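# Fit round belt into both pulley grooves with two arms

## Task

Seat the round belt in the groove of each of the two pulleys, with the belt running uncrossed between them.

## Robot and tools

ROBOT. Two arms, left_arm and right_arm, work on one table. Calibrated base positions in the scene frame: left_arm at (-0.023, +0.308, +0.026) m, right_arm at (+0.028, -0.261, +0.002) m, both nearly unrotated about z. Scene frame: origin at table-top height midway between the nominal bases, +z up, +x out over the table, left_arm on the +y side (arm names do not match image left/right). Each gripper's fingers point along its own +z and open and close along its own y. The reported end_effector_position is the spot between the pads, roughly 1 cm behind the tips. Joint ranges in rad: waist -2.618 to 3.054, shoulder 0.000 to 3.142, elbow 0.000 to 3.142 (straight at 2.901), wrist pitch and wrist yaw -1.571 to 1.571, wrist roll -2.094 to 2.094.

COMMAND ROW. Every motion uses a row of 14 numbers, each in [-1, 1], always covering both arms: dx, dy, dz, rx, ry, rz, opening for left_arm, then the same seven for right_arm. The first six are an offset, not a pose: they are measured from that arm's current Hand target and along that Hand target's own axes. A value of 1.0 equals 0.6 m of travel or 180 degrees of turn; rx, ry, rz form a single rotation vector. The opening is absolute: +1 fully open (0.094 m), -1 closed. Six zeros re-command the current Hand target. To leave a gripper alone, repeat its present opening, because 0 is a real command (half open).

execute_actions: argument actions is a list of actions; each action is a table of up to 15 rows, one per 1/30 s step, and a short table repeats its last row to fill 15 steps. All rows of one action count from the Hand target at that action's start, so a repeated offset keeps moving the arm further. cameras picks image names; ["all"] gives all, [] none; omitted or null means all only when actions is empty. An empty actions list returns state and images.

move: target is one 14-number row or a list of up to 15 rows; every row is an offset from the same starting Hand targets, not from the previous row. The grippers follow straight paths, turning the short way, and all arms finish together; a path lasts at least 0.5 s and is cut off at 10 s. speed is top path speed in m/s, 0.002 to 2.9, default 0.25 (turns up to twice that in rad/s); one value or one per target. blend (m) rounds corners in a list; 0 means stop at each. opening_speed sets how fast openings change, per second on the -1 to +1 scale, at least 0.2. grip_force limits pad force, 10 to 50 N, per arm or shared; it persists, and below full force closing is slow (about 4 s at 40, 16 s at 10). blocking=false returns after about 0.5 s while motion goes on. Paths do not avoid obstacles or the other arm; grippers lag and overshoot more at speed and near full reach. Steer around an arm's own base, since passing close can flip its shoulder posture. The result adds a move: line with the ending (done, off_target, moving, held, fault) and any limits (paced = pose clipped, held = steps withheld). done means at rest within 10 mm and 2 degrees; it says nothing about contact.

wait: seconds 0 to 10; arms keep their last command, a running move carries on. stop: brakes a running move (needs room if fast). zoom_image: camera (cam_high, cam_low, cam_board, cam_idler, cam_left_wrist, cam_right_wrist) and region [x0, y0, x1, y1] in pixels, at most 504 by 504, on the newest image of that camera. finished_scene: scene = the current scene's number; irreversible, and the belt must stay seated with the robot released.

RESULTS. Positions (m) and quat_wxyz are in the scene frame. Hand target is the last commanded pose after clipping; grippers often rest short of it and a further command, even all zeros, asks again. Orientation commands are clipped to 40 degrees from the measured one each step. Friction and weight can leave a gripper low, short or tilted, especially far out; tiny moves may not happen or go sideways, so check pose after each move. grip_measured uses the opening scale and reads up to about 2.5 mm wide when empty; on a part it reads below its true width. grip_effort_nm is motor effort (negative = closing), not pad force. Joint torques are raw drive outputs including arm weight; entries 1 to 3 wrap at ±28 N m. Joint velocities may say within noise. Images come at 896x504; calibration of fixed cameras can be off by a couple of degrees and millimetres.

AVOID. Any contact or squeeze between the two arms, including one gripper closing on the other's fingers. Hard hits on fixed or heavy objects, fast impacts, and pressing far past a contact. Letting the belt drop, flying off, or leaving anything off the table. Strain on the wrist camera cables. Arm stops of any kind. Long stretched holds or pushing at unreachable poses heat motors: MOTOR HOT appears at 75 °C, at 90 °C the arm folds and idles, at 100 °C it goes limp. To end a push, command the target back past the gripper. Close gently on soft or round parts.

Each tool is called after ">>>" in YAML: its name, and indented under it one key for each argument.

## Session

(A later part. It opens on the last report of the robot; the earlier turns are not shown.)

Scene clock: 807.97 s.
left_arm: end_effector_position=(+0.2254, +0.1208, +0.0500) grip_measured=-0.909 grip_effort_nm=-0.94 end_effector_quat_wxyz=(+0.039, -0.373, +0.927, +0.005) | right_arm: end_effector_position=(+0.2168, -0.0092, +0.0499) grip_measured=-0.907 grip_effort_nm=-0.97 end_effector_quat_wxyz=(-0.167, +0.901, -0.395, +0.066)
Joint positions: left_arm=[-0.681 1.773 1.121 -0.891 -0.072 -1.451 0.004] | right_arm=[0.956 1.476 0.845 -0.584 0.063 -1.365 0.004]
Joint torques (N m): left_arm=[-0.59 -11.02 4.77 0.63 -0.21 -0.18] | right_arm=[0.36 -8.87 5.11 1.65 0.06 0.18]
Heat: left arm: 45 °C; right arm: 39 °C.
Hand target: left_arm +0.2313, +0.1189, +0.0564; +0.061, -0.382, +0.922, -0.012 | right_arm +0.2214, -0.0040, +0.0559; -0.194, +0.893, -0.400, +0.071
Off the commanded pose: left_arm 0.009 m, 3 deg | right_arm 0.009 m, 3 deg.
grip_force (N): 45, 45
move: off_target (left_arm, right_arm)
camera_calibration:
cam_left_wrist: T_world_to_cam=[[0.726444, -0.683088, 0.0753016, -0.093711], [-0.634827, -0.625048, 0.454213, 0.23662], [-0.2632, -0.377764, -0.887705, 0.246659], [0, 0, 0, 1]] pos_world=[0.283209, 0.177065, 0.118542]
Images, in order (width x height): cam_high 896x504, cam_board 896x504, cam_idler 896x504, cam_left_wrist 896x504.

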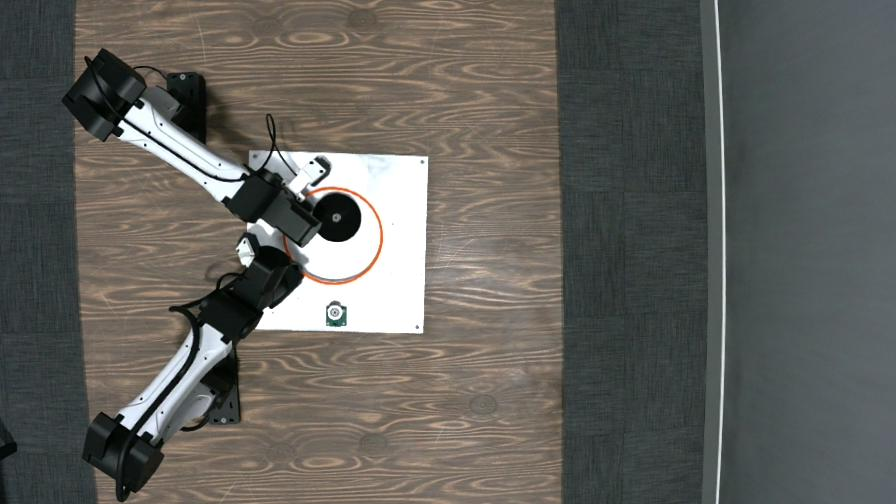

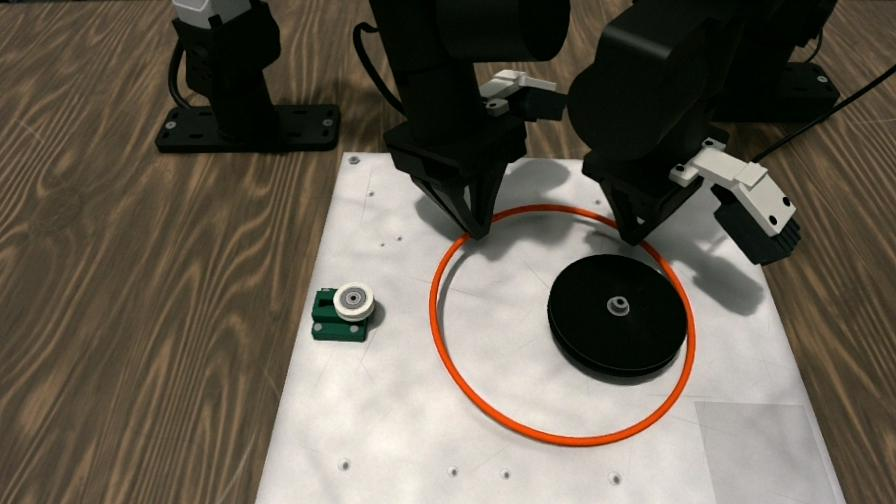

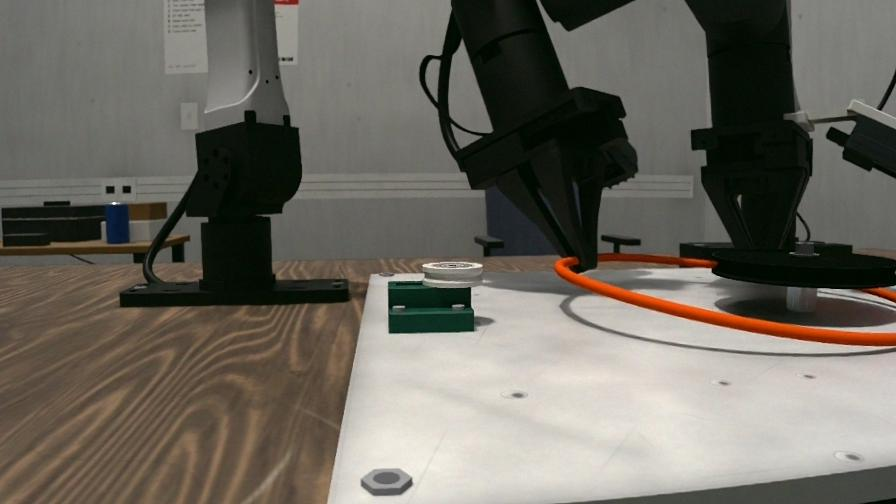

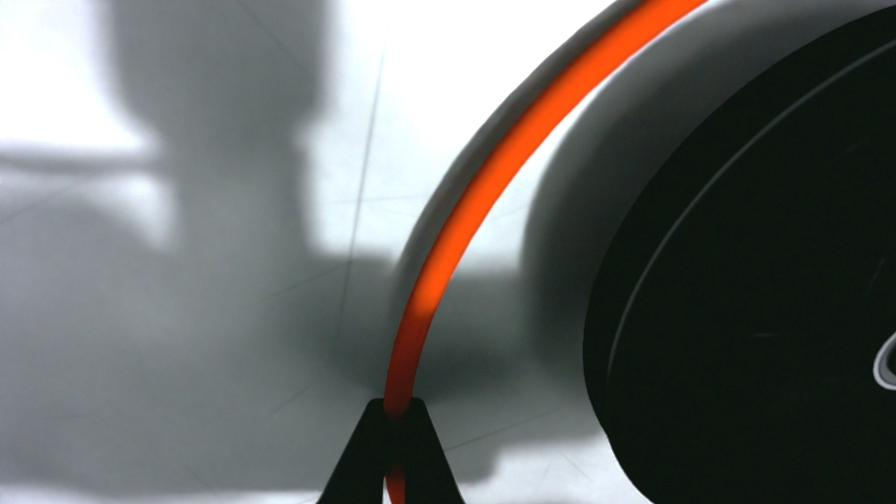

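>>> move:
  target: [0, 0, -0.022, 0, 0, 0, -1, 0, 0, 0, 0, 0, 0, -1]
  speed: 0.05
  cameras: ["cam_idler", "cam_board", "cam_high"]

>>> zoom_image:
  camera: "cam_board"
  region: [500, 180, 750, 430]

>>> zoom_image:
  camera: "cam_idler"
  region: [540, 200, 896, 360]

>>> zoom_image:
  camera: "cam_high"
  region: [270, 160, 420, 300]

Scene clock: 821.83 s.
left_arm: end_effector_position=(+0.2265, +0.1191, +0.0565) grip_measured=-0.909 grip_effort_nm=-0.94 end_effector_quat_wxyz=(+0.045, -0.373, +0.927, -0.004) | right_arm: end_effector_position=(+0.2168, -0.0092, +0.0499) grip_measured=-0.907 grip_effort_nm=-0.97 end_effector_quat_wxyz=(-0.167, +0.901, -0.395, +0.066)
Joint positions: left_arm=[-0.684 1.751 1.121 -0.891 -0.075 -1.454 0.004] | right_arm=[0.956 1.476 0.845 -0.584 0.063 -1.365 0.004]
Joint torques (N m): left_arm=[-0.87 -10.76 6.95 0.18 -0.18 -0.21] | right_arm=[0.21 -8.87 5.12 1.66 0.06 0.18]
Heat: left arm: 48 °C; right arm: 39 °C.
Hand target: left_arm +0.2297, +0.1186, +0.0694; +0.061, -0.382, +0.922, -0.012 | right_arm +0.2214, -0.0040, +0.0559; -0.194, +0.893, -0.400, +0.071
Off the commanded pose: left_arm 0.013 m, 2 deg | right_arm 0.009 m, 3 deg.
grip_force (N): 45, 45
move: off_target (left_arm, right_arm)
Images, in order (width x height): cam_high 896x504, cam_board 896x504, cam_idler 896x504.

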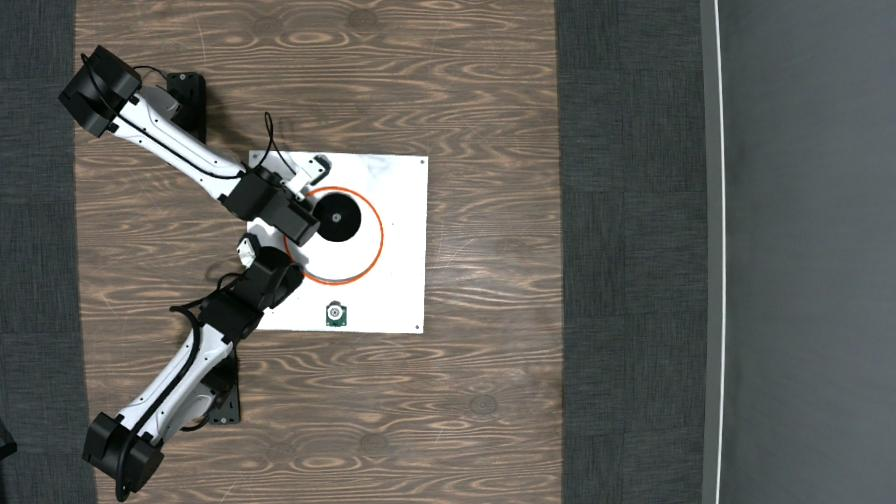

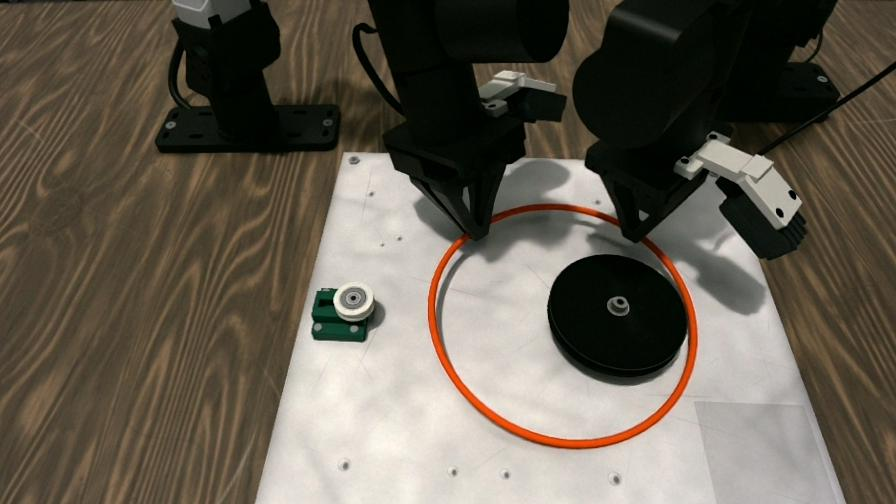

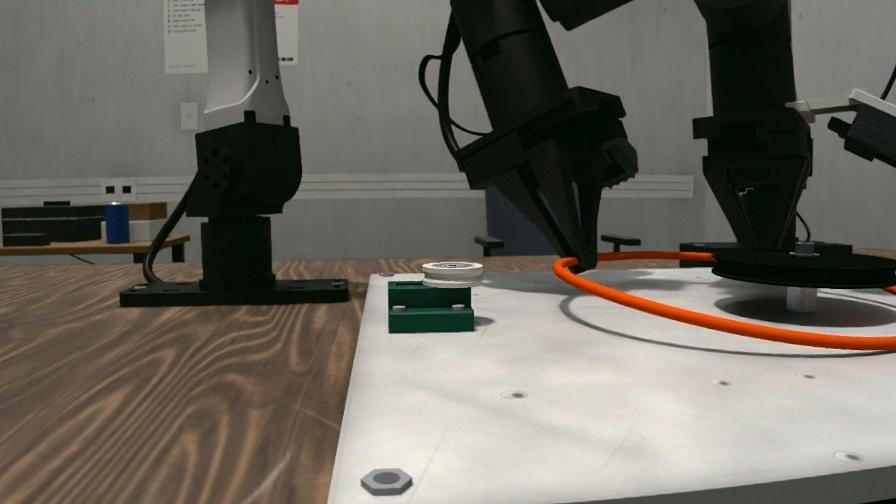

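Scaled by 2.016 from the camera's 896x504 image, which has a finer 1280x720 frame.

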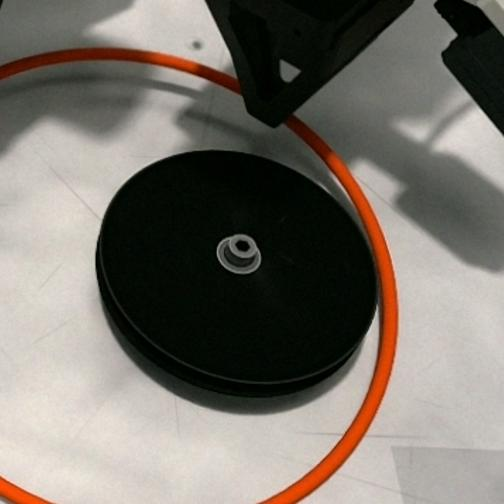

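Scaled by 1.416 from the camera's 896x504 image, which has a finer 1280x720 frame.

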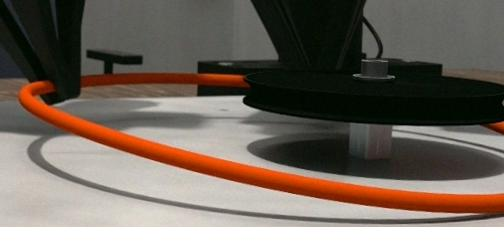

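Scaled by 3.360 from the camera's 896x504 image, which has a finer 1280x720 frame.

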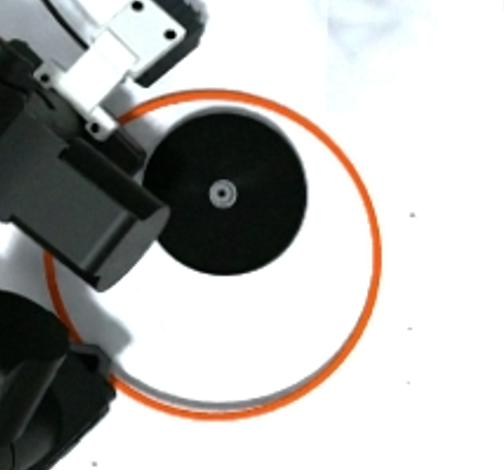

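>>> move:
  target: [0, 0, -0.012, 0, 0, 0, -1, 0, 0, 0, 0, 0, 0, -1]
  speed: 0.05
  cameras: ["cam_idler", "cam_board", "cam_high"]

>>> zoom_image:
  camera: "cam_board"
  region: [500, 180, 750, 430]

>>> zoom_image:
  camera: "cam_idler"
  region: [540, 200, 896, 360]

>>> zoom_image:
  camera: "cam_high"
  region: [270, 160, 420, 300]

Scene clock: 845.77 s.
left_arm: end_effector_position=(+0.2231, +0.1206, +0.0598) grip_measured=-0.909 grip_effort_nm=-0.94 end_effector_quat_wxyz=(+0.044, -0.373, +0.927, -0.002) | right_arm: end_effector_position=(+0.2168, -0.0092, +0.0499) grip_measured=-0.907 grip_effort_nm=-0.97 end_effector_quat_wxyz=(-0.167, +0.901, -0.395, +0.066)
Joint positions: left_arm=[-0.688 1.738 1.121 -0.909 -0.075 -1.457 0.004] | right_arm=[0.956 1.476 0.845 -0.584 0.063 -1.365 0.004]
Joint torques (N m): left_arm=[-0.88 -10.67 8.18 0.11 -0.2 -0.12] | right_arm=[0.28 -8.87 5.12 1.66 0.06 0.17]
Heat: left arm: 52 °C; right arm: 39 °C.
Hand target: left_arm +0.2288, +0.1184, +0.0766; +0.061, -0.382, +0.922, -0.012 | right_arm +0.2214, -0.0040, +0.0559; -0.194, +0.893, -0.400, +0.071
Off the commanded pose: left_arm 0.018 m, 3 deg | right_arm 0.009 m, 3 deg.
grip_force (N): 45, 45
move: off_target (left_arm, right_arm)
Images, in order (width x height): cam_high 896x504, cam_board 896x504, cam_idler 896x504.

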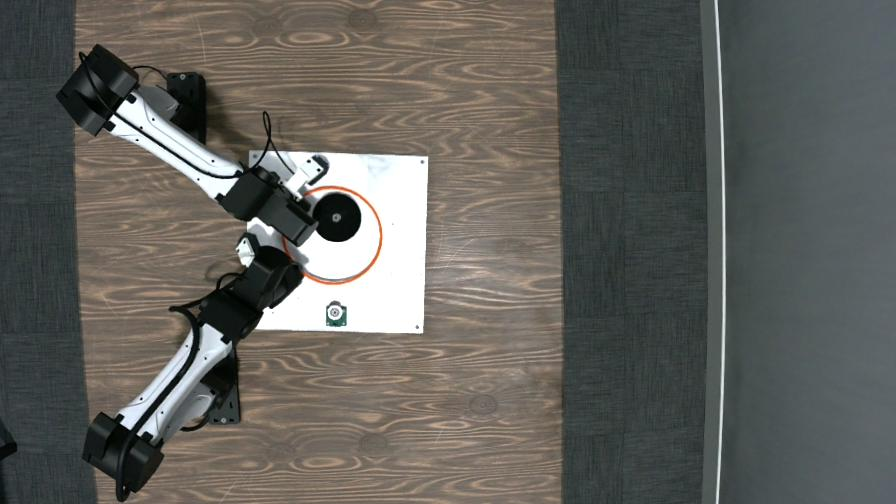

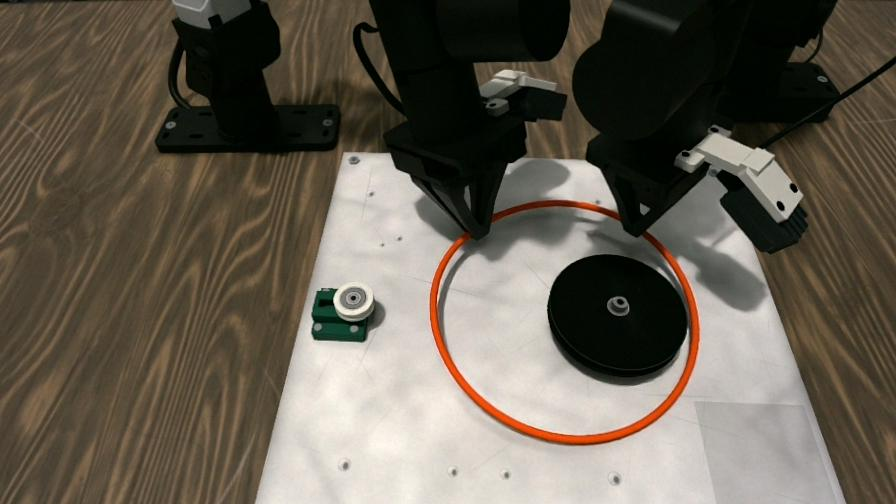

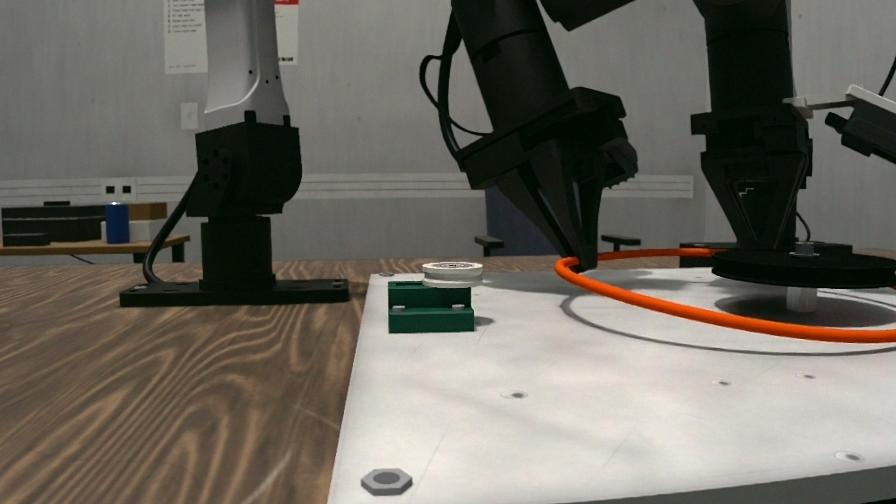

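Scaled by 2.016 from the camera's 896x504 image, which has a finer 1280x720 frame.

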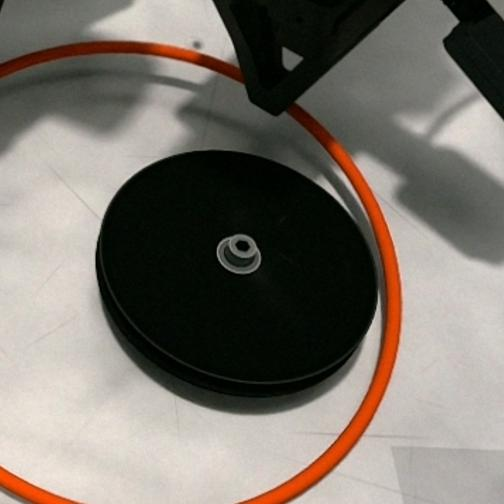

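Scaled by 1.416 from the camera's 896x504 image, which has a finer 1280x720 frame.

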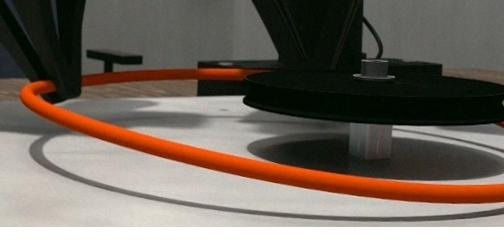

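Scaled by 3.360 from the camera's 896x504 image, which has a finer 1280x720 frame.

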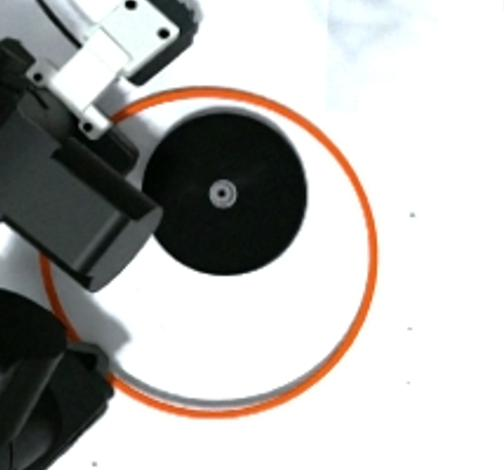

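>>> move:
  target:
    - [-0.0013, -0.001, -0.0132, 0, -0.028, 0, -1, 0, 0, 0, 0, 0, 0, -1]
    - [0.0152, -0.0175, -0.0137, 0, -0.028, 0, -1, 0.0177, 0.0182, 0.0023, 0, 0, 0, -1]
  speed: 0.04
  cameras: ["cam_idler", "cam_board", "cam_high"]

>>> zoom_image:
  camera: "cam_board"
  region: [500, 180, 750, 430]

>>> zoom_image:
  camera: "cam_idler"
  region: [540, 200, 896, 360]

>>> zoom_image:
  camera: "cam_high"
  region: [270, 160, 420, 300]

Scene clock: 876.03 s.
left_arm: end_effector_position=(+0.2235, +0.1198, +0.0663) grip_measured=-0.909 grip_effort_nm=-0.94 end_effector_quat_wxyz=(+0.078, -0.373, +0.925, +0.013) | right_arm: end_effector_position=(+0.2168, -0.0092, +0.0499) grip_measured=-0.907 grip_effort_nm=-0.97 end_effector_quat_wxyz=(-0.167, +0.901, -0.395, +0.066)
Joint positions: left_arm=[-0.732 1.732 1.134 -0.929 -0.152 -1.5 0.004] | right_arm=[0.956 1.476 0.845 -0.584 0.063 -1.365 0.004]
Joint torques (N m): left_arm=[-0.83 -11.1 7.61 0.15 -0.28 -0.17] | right_arm=[0.36 -8.87 5.12 1.65 0.06 0.18]
Heat: left arm: 51 °C; right arm: 39 °C.
Hand target: left_arm +0.2286, +0.1184, +0.0827; +0.097, -0.382, +0.919, +0.002 (last step not sent: back at the drive's target) | right_arm +0.2214, -0.0041, +0.0560; -0.194, +0.893, -0.400, +0.071 (not the last commanded pose)
Off the commanded pose: left_arm 0.024 m, 3 deg | right_arm 0.010 m, 3 deg.
previous command not reached (right arm): moving toward its pose would have brought a part of the arm too close to another arm.
led back after a hold (left arm): the arm was led back toward your command in small steps, so it may still be short of it.
grip_force (N): 45, 45
move: held (left_arm; a check stopped the path), held (right_arm; braked when a check withheld steps of left_arm); path passed 0 of 2 targets; limits=held
pose unreachable (left arm): on one or more control steps of this call, first in action 0 (counted from 0), this arm could not follow its commanded pose, so it was not sent that pose on those steps. It may still have moved: this result reports where it is.
cause: moving toward the commanded pose would bring a part of the arm too close to another arm (this arm's wrist (the part past joint 4) and the right arm's wrist (the part past joint 4), 12 mm apart when this arm was first held).
Images, in order (width x height): cam_high 896x504, cam_board 896x504, cam_idler 896x504.

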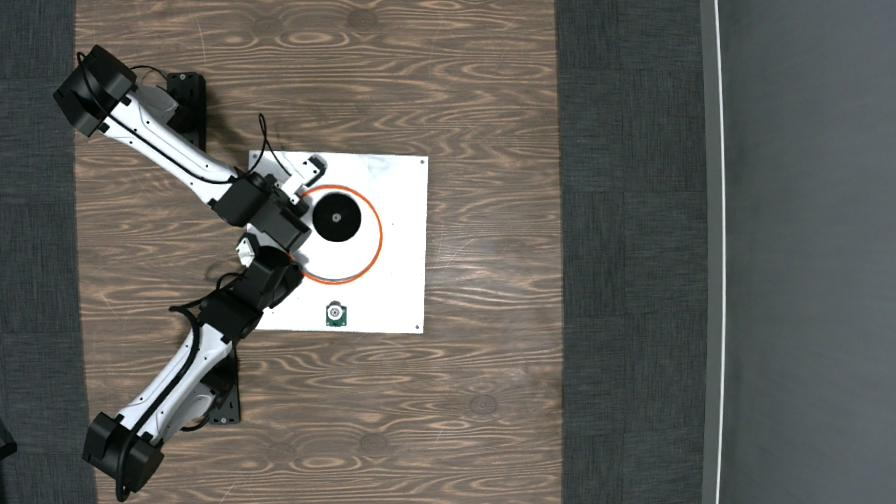

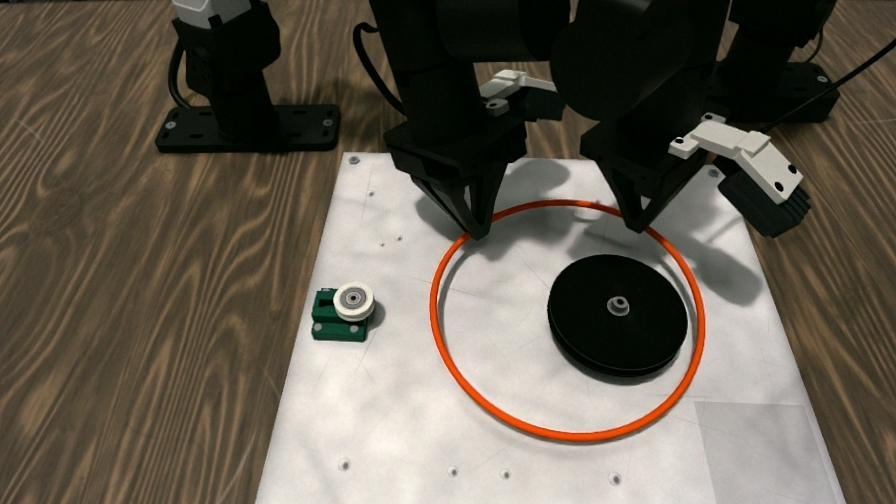

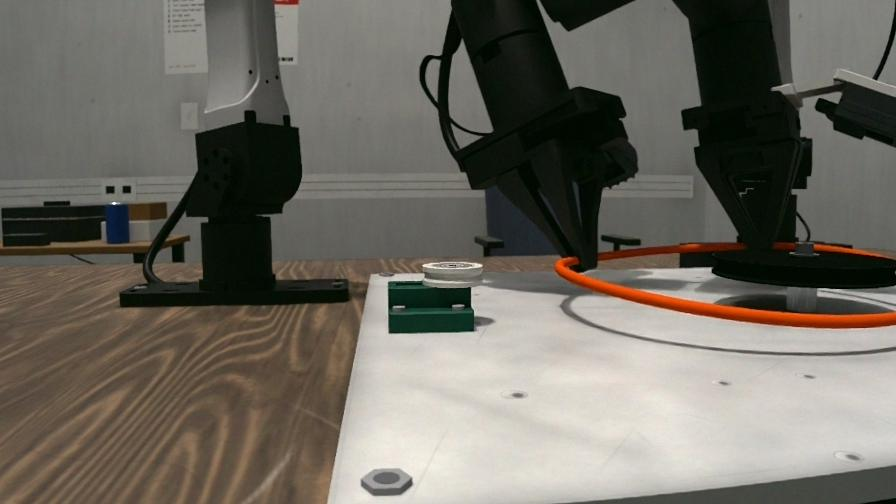

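Scaled by 2.016 from the camera's 896x504 image, which has a finer 1280x720 frame.

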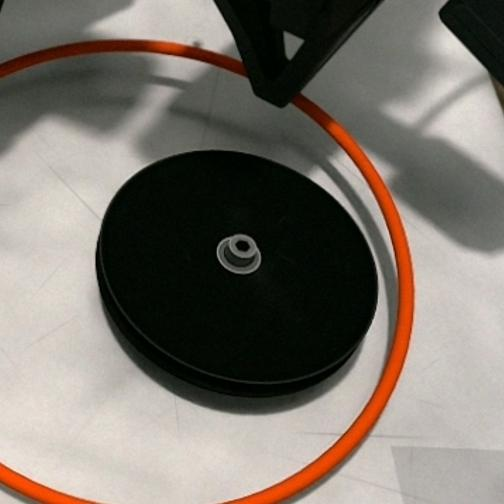

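Scaled by 1.416 from the camera's 896x504 image, which has a finer 1280x720 frame.

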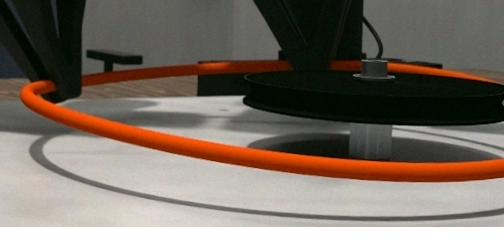

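Scaled by 3.360 from the camera's 896x504 image, which has a finer 1280x720 frame.

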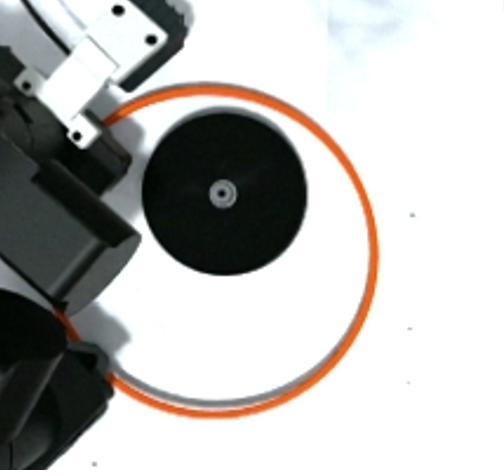

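>>> move:
  target:
    - [0, 0, 0, 0, 0, 0, -1, 0.01, 0.0114, 0.0038, 0, 0, 0, -1]
    - [0.0152, -0.0153, -0.0017, 0, 0, 0, -1, 0.02, 0.0202, 0.0015, 0, 0, 0, -1]
  speed: 0.03
  cameras: ["cam_idler", "cam_board", "cam_high"]

>>> zoom_image:
  camera: "cam_board"
  region: [500, 180, 750, 430]

>>> zoom_image:
  camera: "cam_idler"
  region: [540, 200, 896, 360]

>>> zoom_image:
  camera: "cam_high"
  region: [270, 160, 420, 300]

Scene clock: 900.47 s.
left_arm: end_effector_position=(+0.2235, +0.1198, +0.0663) grip_measured=-0.909 grip_effort_nm=-0.94 end_effector_quat_wxyz=(+0.078, -0.373, +0.925, +0.013) | right_arm: end_effector_position=(+0.2168, -0.0092, +0.0499) grip_measured=-0.907 grip_effort_nm=-0.97 end_effector_quat_wxyz=(-0.167, +0.901, -0.395, +0.066)
Joint positions: left_arm=[-0.732 1.732 1.134 -0.929 -0.152 -1.5 0.004] | right_arm=[0.956 1.476 0.845 -0.584 0.063 -1.365 0.004]
Joint torques (N m): left_arm=[-0.73 -10.96 7.24 0.22 -0.26 -0.12] | right_arm=[0.14 -9.13 4.71 1.66 0.05 0.15]
Heat: left arm: 50 °C; right arm: 39 °C.
Hand target: left_arm +0.2284, +0.1186, +0.0818; +0.096, -0.382, +0.919, +0.001 (not the last commanded pose) | right_arm +0.2214, -0.0054, +0.0553; -0.193, +0.893, -0.400, +0.071 (not the last commanded pose)
Off the commanded pose: left_arm 0.022 m, 3 deg | right_arm 0.012 m, 3 deg.
held back during your reply time or a wait (left arm), on 25 control steps: a part of the arm was too close to another arm, or the arm's last command would have brought one too close.
held back during your reply time or a wait (right arm), on 7 control steps: a part of the arm was too close to another arm, or the arm's last command would have brought one too close.
led back after a hold (left arm): the arm was led back toward your command in small steps, so it may still be short of it.
led back after a hold (right arm): the arm was led back toward your command in small steps, so it may still be short of it.
grip_force (N): 45, 45
move: held (left_arm; a check stopped the path), off_target (right_arm; braked when a check withheld steps of left_arm); path passed 0 of 2 targets; limits=held
pose unreachable (left arm): on one or more control steps of this call, first in action 0 (counted from 0), this arm could not follow its commanded pose, so it was not sent that pose on those steps. It may still have moved: this result reports where it is.
cause: moving toward the commanded pose would bring a part of the arm too close to another arm (this arm's wrist (the part past joint 4) and the right arm's wrist (the part past joint 4), 11 mm apart when this arm was first held).
Images, in order (width x height): cam_high 896x504, cam_board 896x504, cam_idler 896x504.

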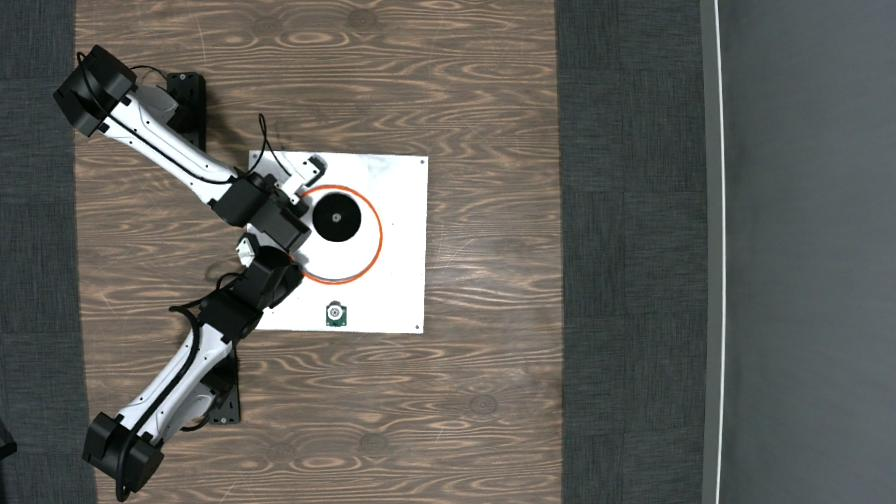

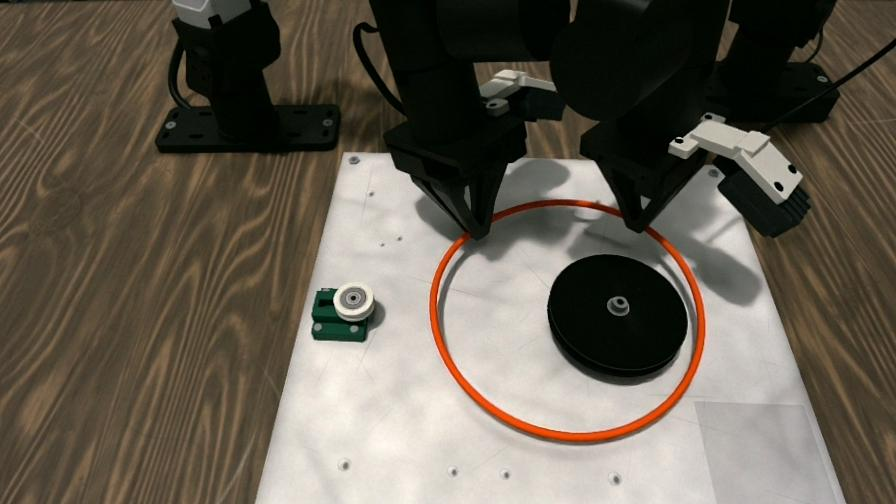

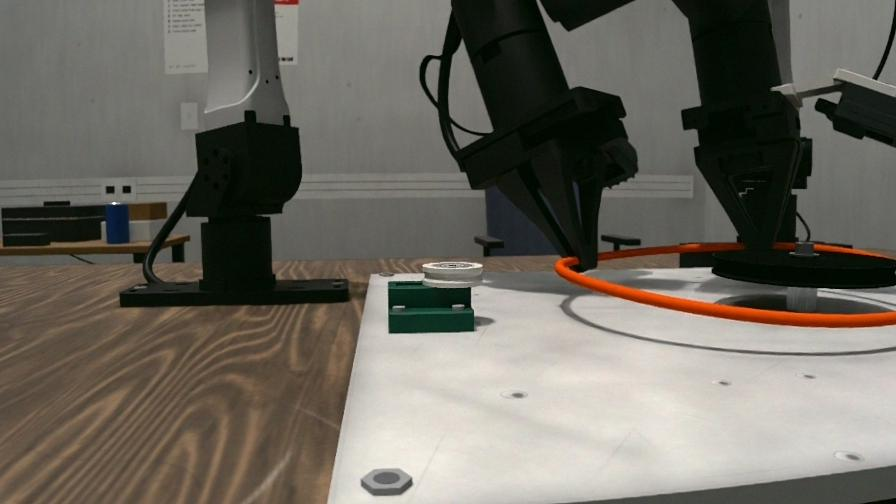

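Scaled by 2.016 from the camera's 896x504 image, which has a finer 1280x720 frame.

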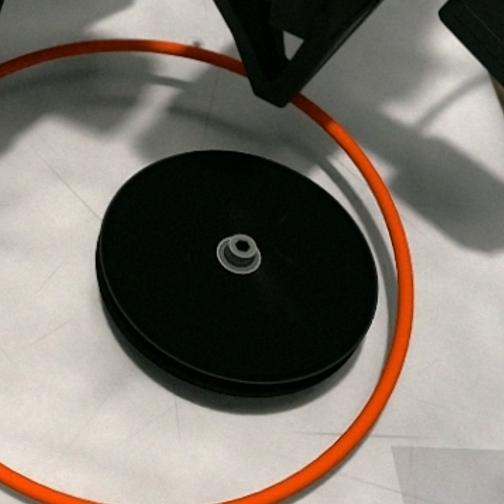

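Scaled by 1.416 from the camera's 896x504 image, which has a finer 1280x720 frame.

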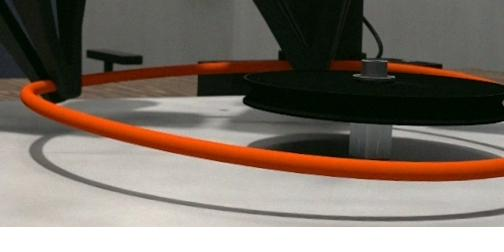

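Scaled by 3.360 from the camera's 896x504 image, which has a finer 1280x720 frame.

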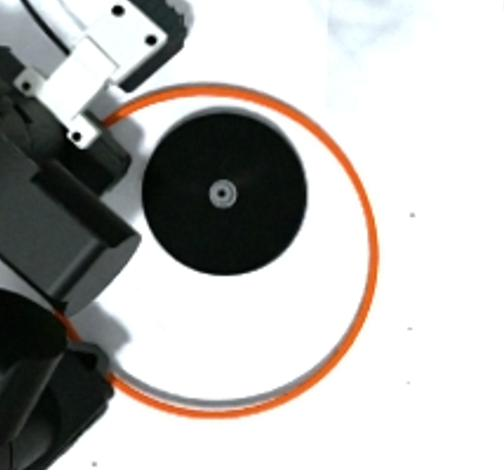

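>>> move:
  target:
    - [-0.003, 0.006, 0, 0, 0.012, 0, -1, 0.0075, 0.0085, 0.002, 0, 0, 0, -1]
    - [-0.003, 0.006, 0, 0, 0.012, 0, -1, 0.018, 0.0182, 0.0015, 0, 0, 0, -1]
  speed: 0.04
  cameras: ["cam_idler", "cam_board", "cam_high"]

>>> zoom_image:
  camera: "cam_board"
  region: [500, 180, 750, 430]

>>> zoom_image:
  camera: "cam_high"
  region: [270, 160, 420, 300]

Scene clock: 920.80 s.
left_arm: end_effector_position=(+0.2254, +0.1202, +0.0706) grip_measured=-0.909 grip_effort_nm=-0.94 end_effector_quat_wxyz=(+0.074, -0.384, +0.920, +0.001) | right_arm: end_effector_position=(+0.2200, -0.0160, +0.0489) grip_measured=-0.907 grip_effort_nm=-0.97 end_effector_quat_wxyz=(-0.187, +0.892, -0.406, +0.068)
Joint positions: left_arm=[-0.716 1.715 1.134 -0.928 -0.134 -1.51 0.004] | right_arm=[0.93 1.432 0.787 -0.529 0.054 -1.363 0.004]
Joint torques (N m): left_arm=[0.09 -10.71 6.79 0.16 -0.09 0.13] | right_arm=[-0.5 -8.09 4.83 1.41 -0.1 -0.11]
Heat: left arm: 50 °C; right arm: 39 °C.
Hand target: left_arm +0.2270, +0.1223, +0.0819; +0.079, -0.382, +0.921, -0.006 | right_arm +0.2213, -0.0198, +0.0498; -0.193, +0.893, -0.400, +0.071
Off the commanded pose: left_arm 0.012 m, 1 deg | right_arm 0.004 m, 1 deg.
grip_force (N): 45, 45
move: off_target (left_arm)
Images, in order (width x height): cam_high 896x504, cam_board 896x504, cam_idler 896x504.

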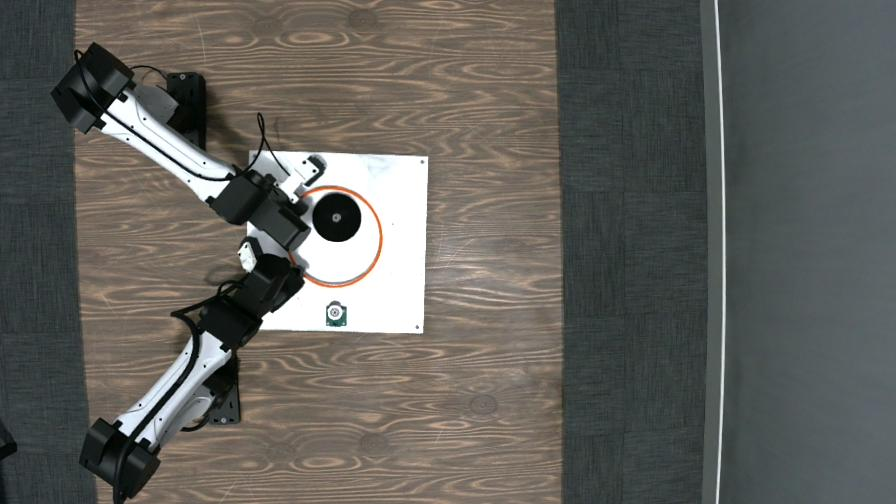

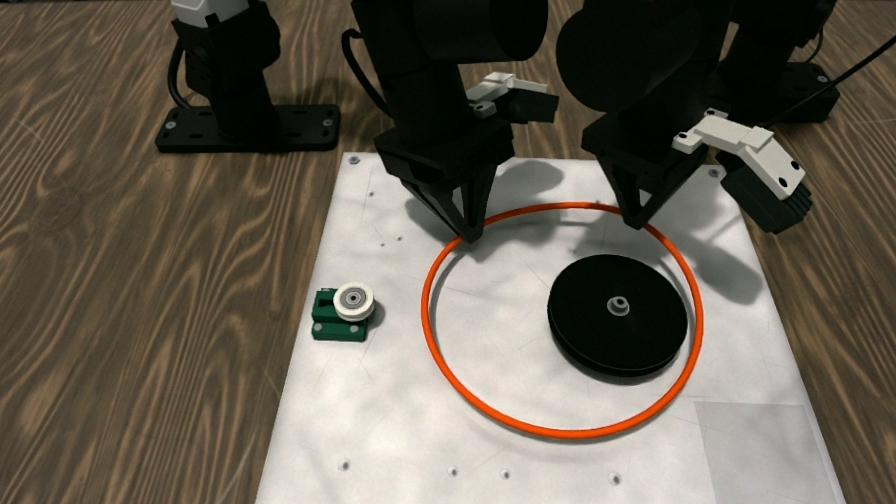

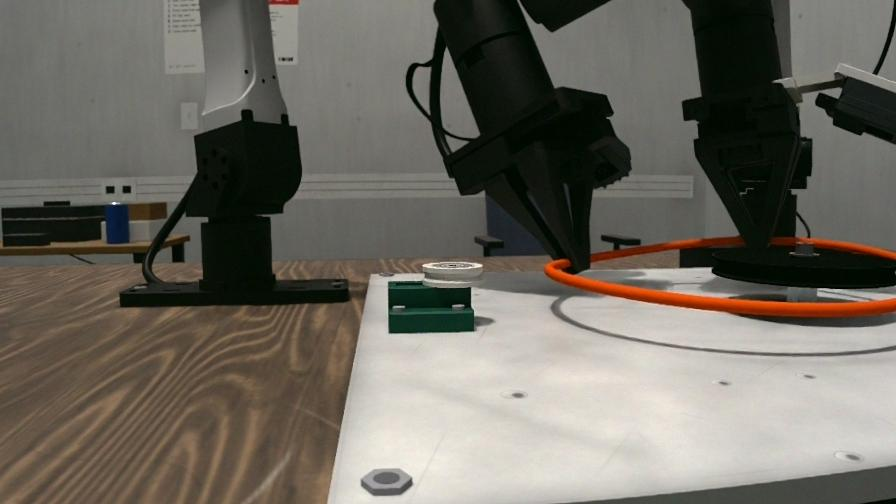

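Scaled by 2.016 from the camera's 896x504 image, which has a finer 1280x720 frame.

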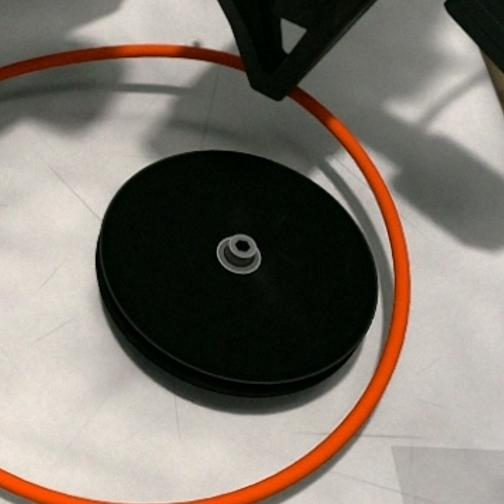

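Scaled by 3.360 from the camera's 896x504 image, which has a finer 1280x720 frame.

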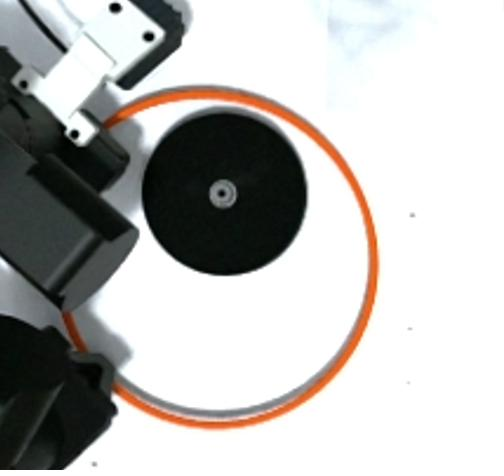

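>>> move:
  target:
    - [0, 0, 0, 0, 0, 0, -1, 0.0099, 0.0081, -0.0039, 0, 0, 0, -1]
    - [0.0152, -0.0153, -0.0017, 0, 0, 0, -1, 0.0173, 0.0141, -0.0068, 0, 0, 0, -1]
  speed: 0.03
  blend: 0.004
  cameras: ["cam_idler", "cam_board", "cam_high"]

>>> zoom_image:
  camera: "cam_board"
  region: [500, 180, 750, 430]

>>> zoom_image:
  camera: "cam_high"
  region: [270, 160, 420, 300]

Scene clock: 933.13 s.
left_arm: end_effector_position=(+0.2263, +0.1082, +0.0769) grip_measured=-0.909 grip_effort_nm=-0.94 end_effector_quat_wxyz=(+0.075, -0.377, +0.923, -0.012) | right_arm: end_effector_position=(+0.2232, -0.0268, +0.0508) grip_measured=-0.907 grip_effort_nm=-0.97 end_effector_quat_wxyz=(-0.196, +0.890, -0.405, +0.070)
Joint positions: left_arm=[-0.738 1.715 1.159 -0.928 -0.126 -1.514 0.004] | right_arm=[0.892 1.386 0.75 -0.516 0.04 -1.397 0.004]
Joint torques (N m): left_arm=[-0.47 -7.91 8.02 0.1 -0.14 -0.15] | right_arm=[-0.46 -7.65 4.93 1.24 -0.11 -0.12]
Heat: left arm: 50 °C; right arm: 38 °C.
Hand target: left_arm +0.2270, +0.1094, +0.0823; +0.079, -0.382, +0.921, -0.006 | right_arm +0.2214, -0.0338, +0.0498; -0.193, +0.893, -0.400, +0.071
Off the commanded pose: left_arm 0.006 m, 1 deg | right_arm 0.007 m, 1 deg.
grip_force (N): 45, 45
move: done
Images, in order (width x height): cam_high 896x504, cam_board 896x504, cam_idler 896x504.

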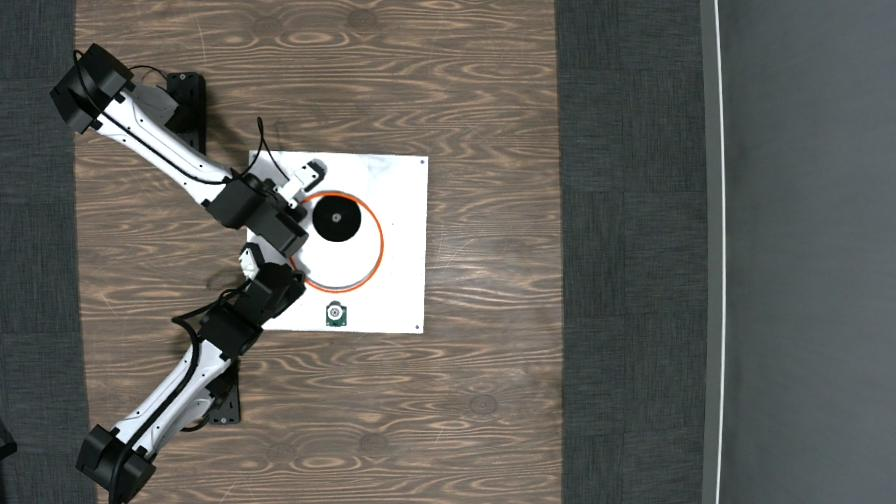

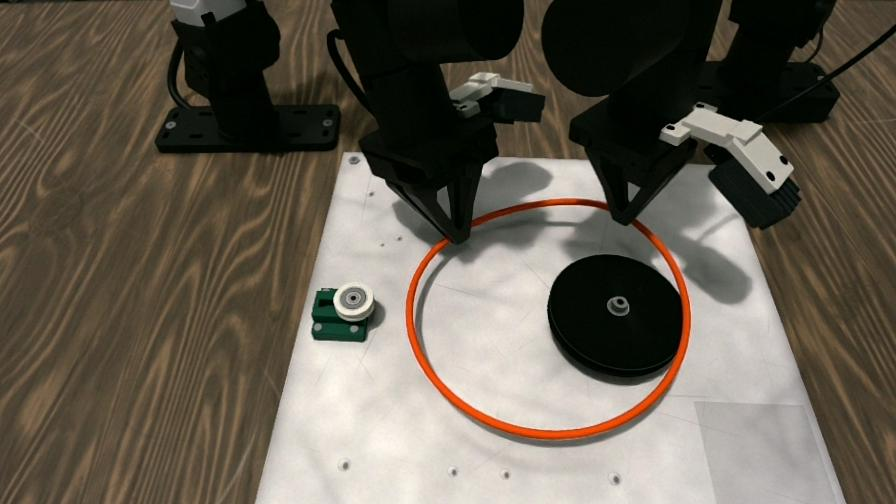

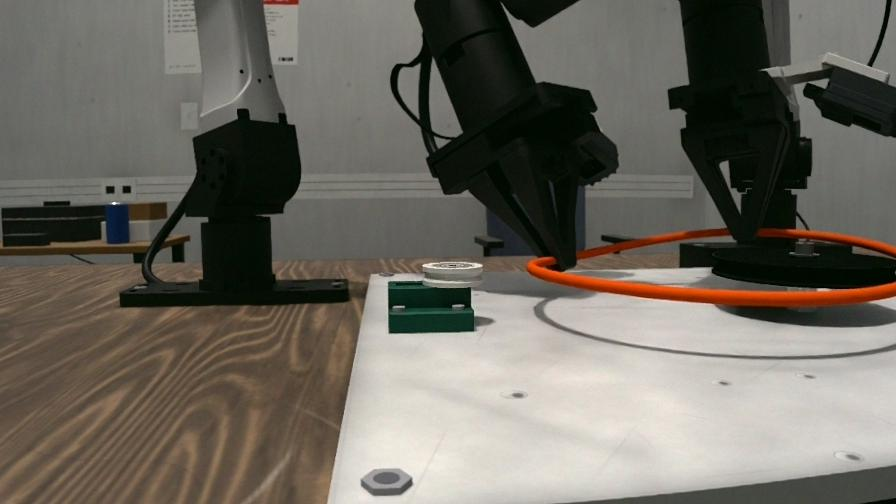

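Scaled by 2.016 from the camera's 896x504 image, which has a finer 1280x720 frame.

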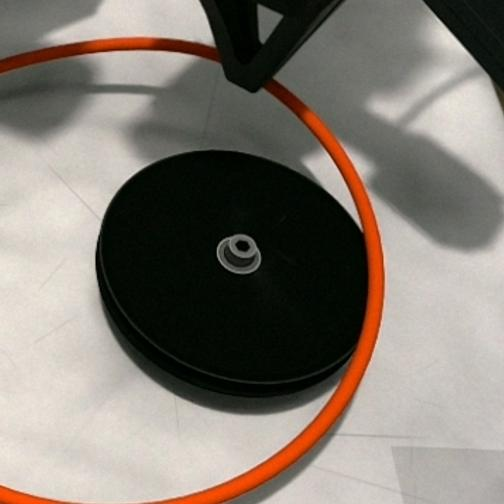

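Scaled by 3.360 from the camera's 896x504 image, which has a finer 1280x720 frame.

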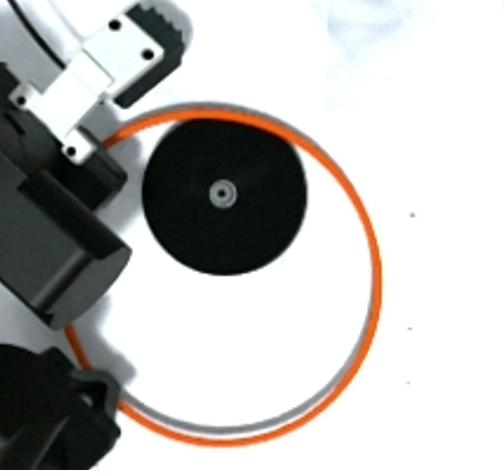

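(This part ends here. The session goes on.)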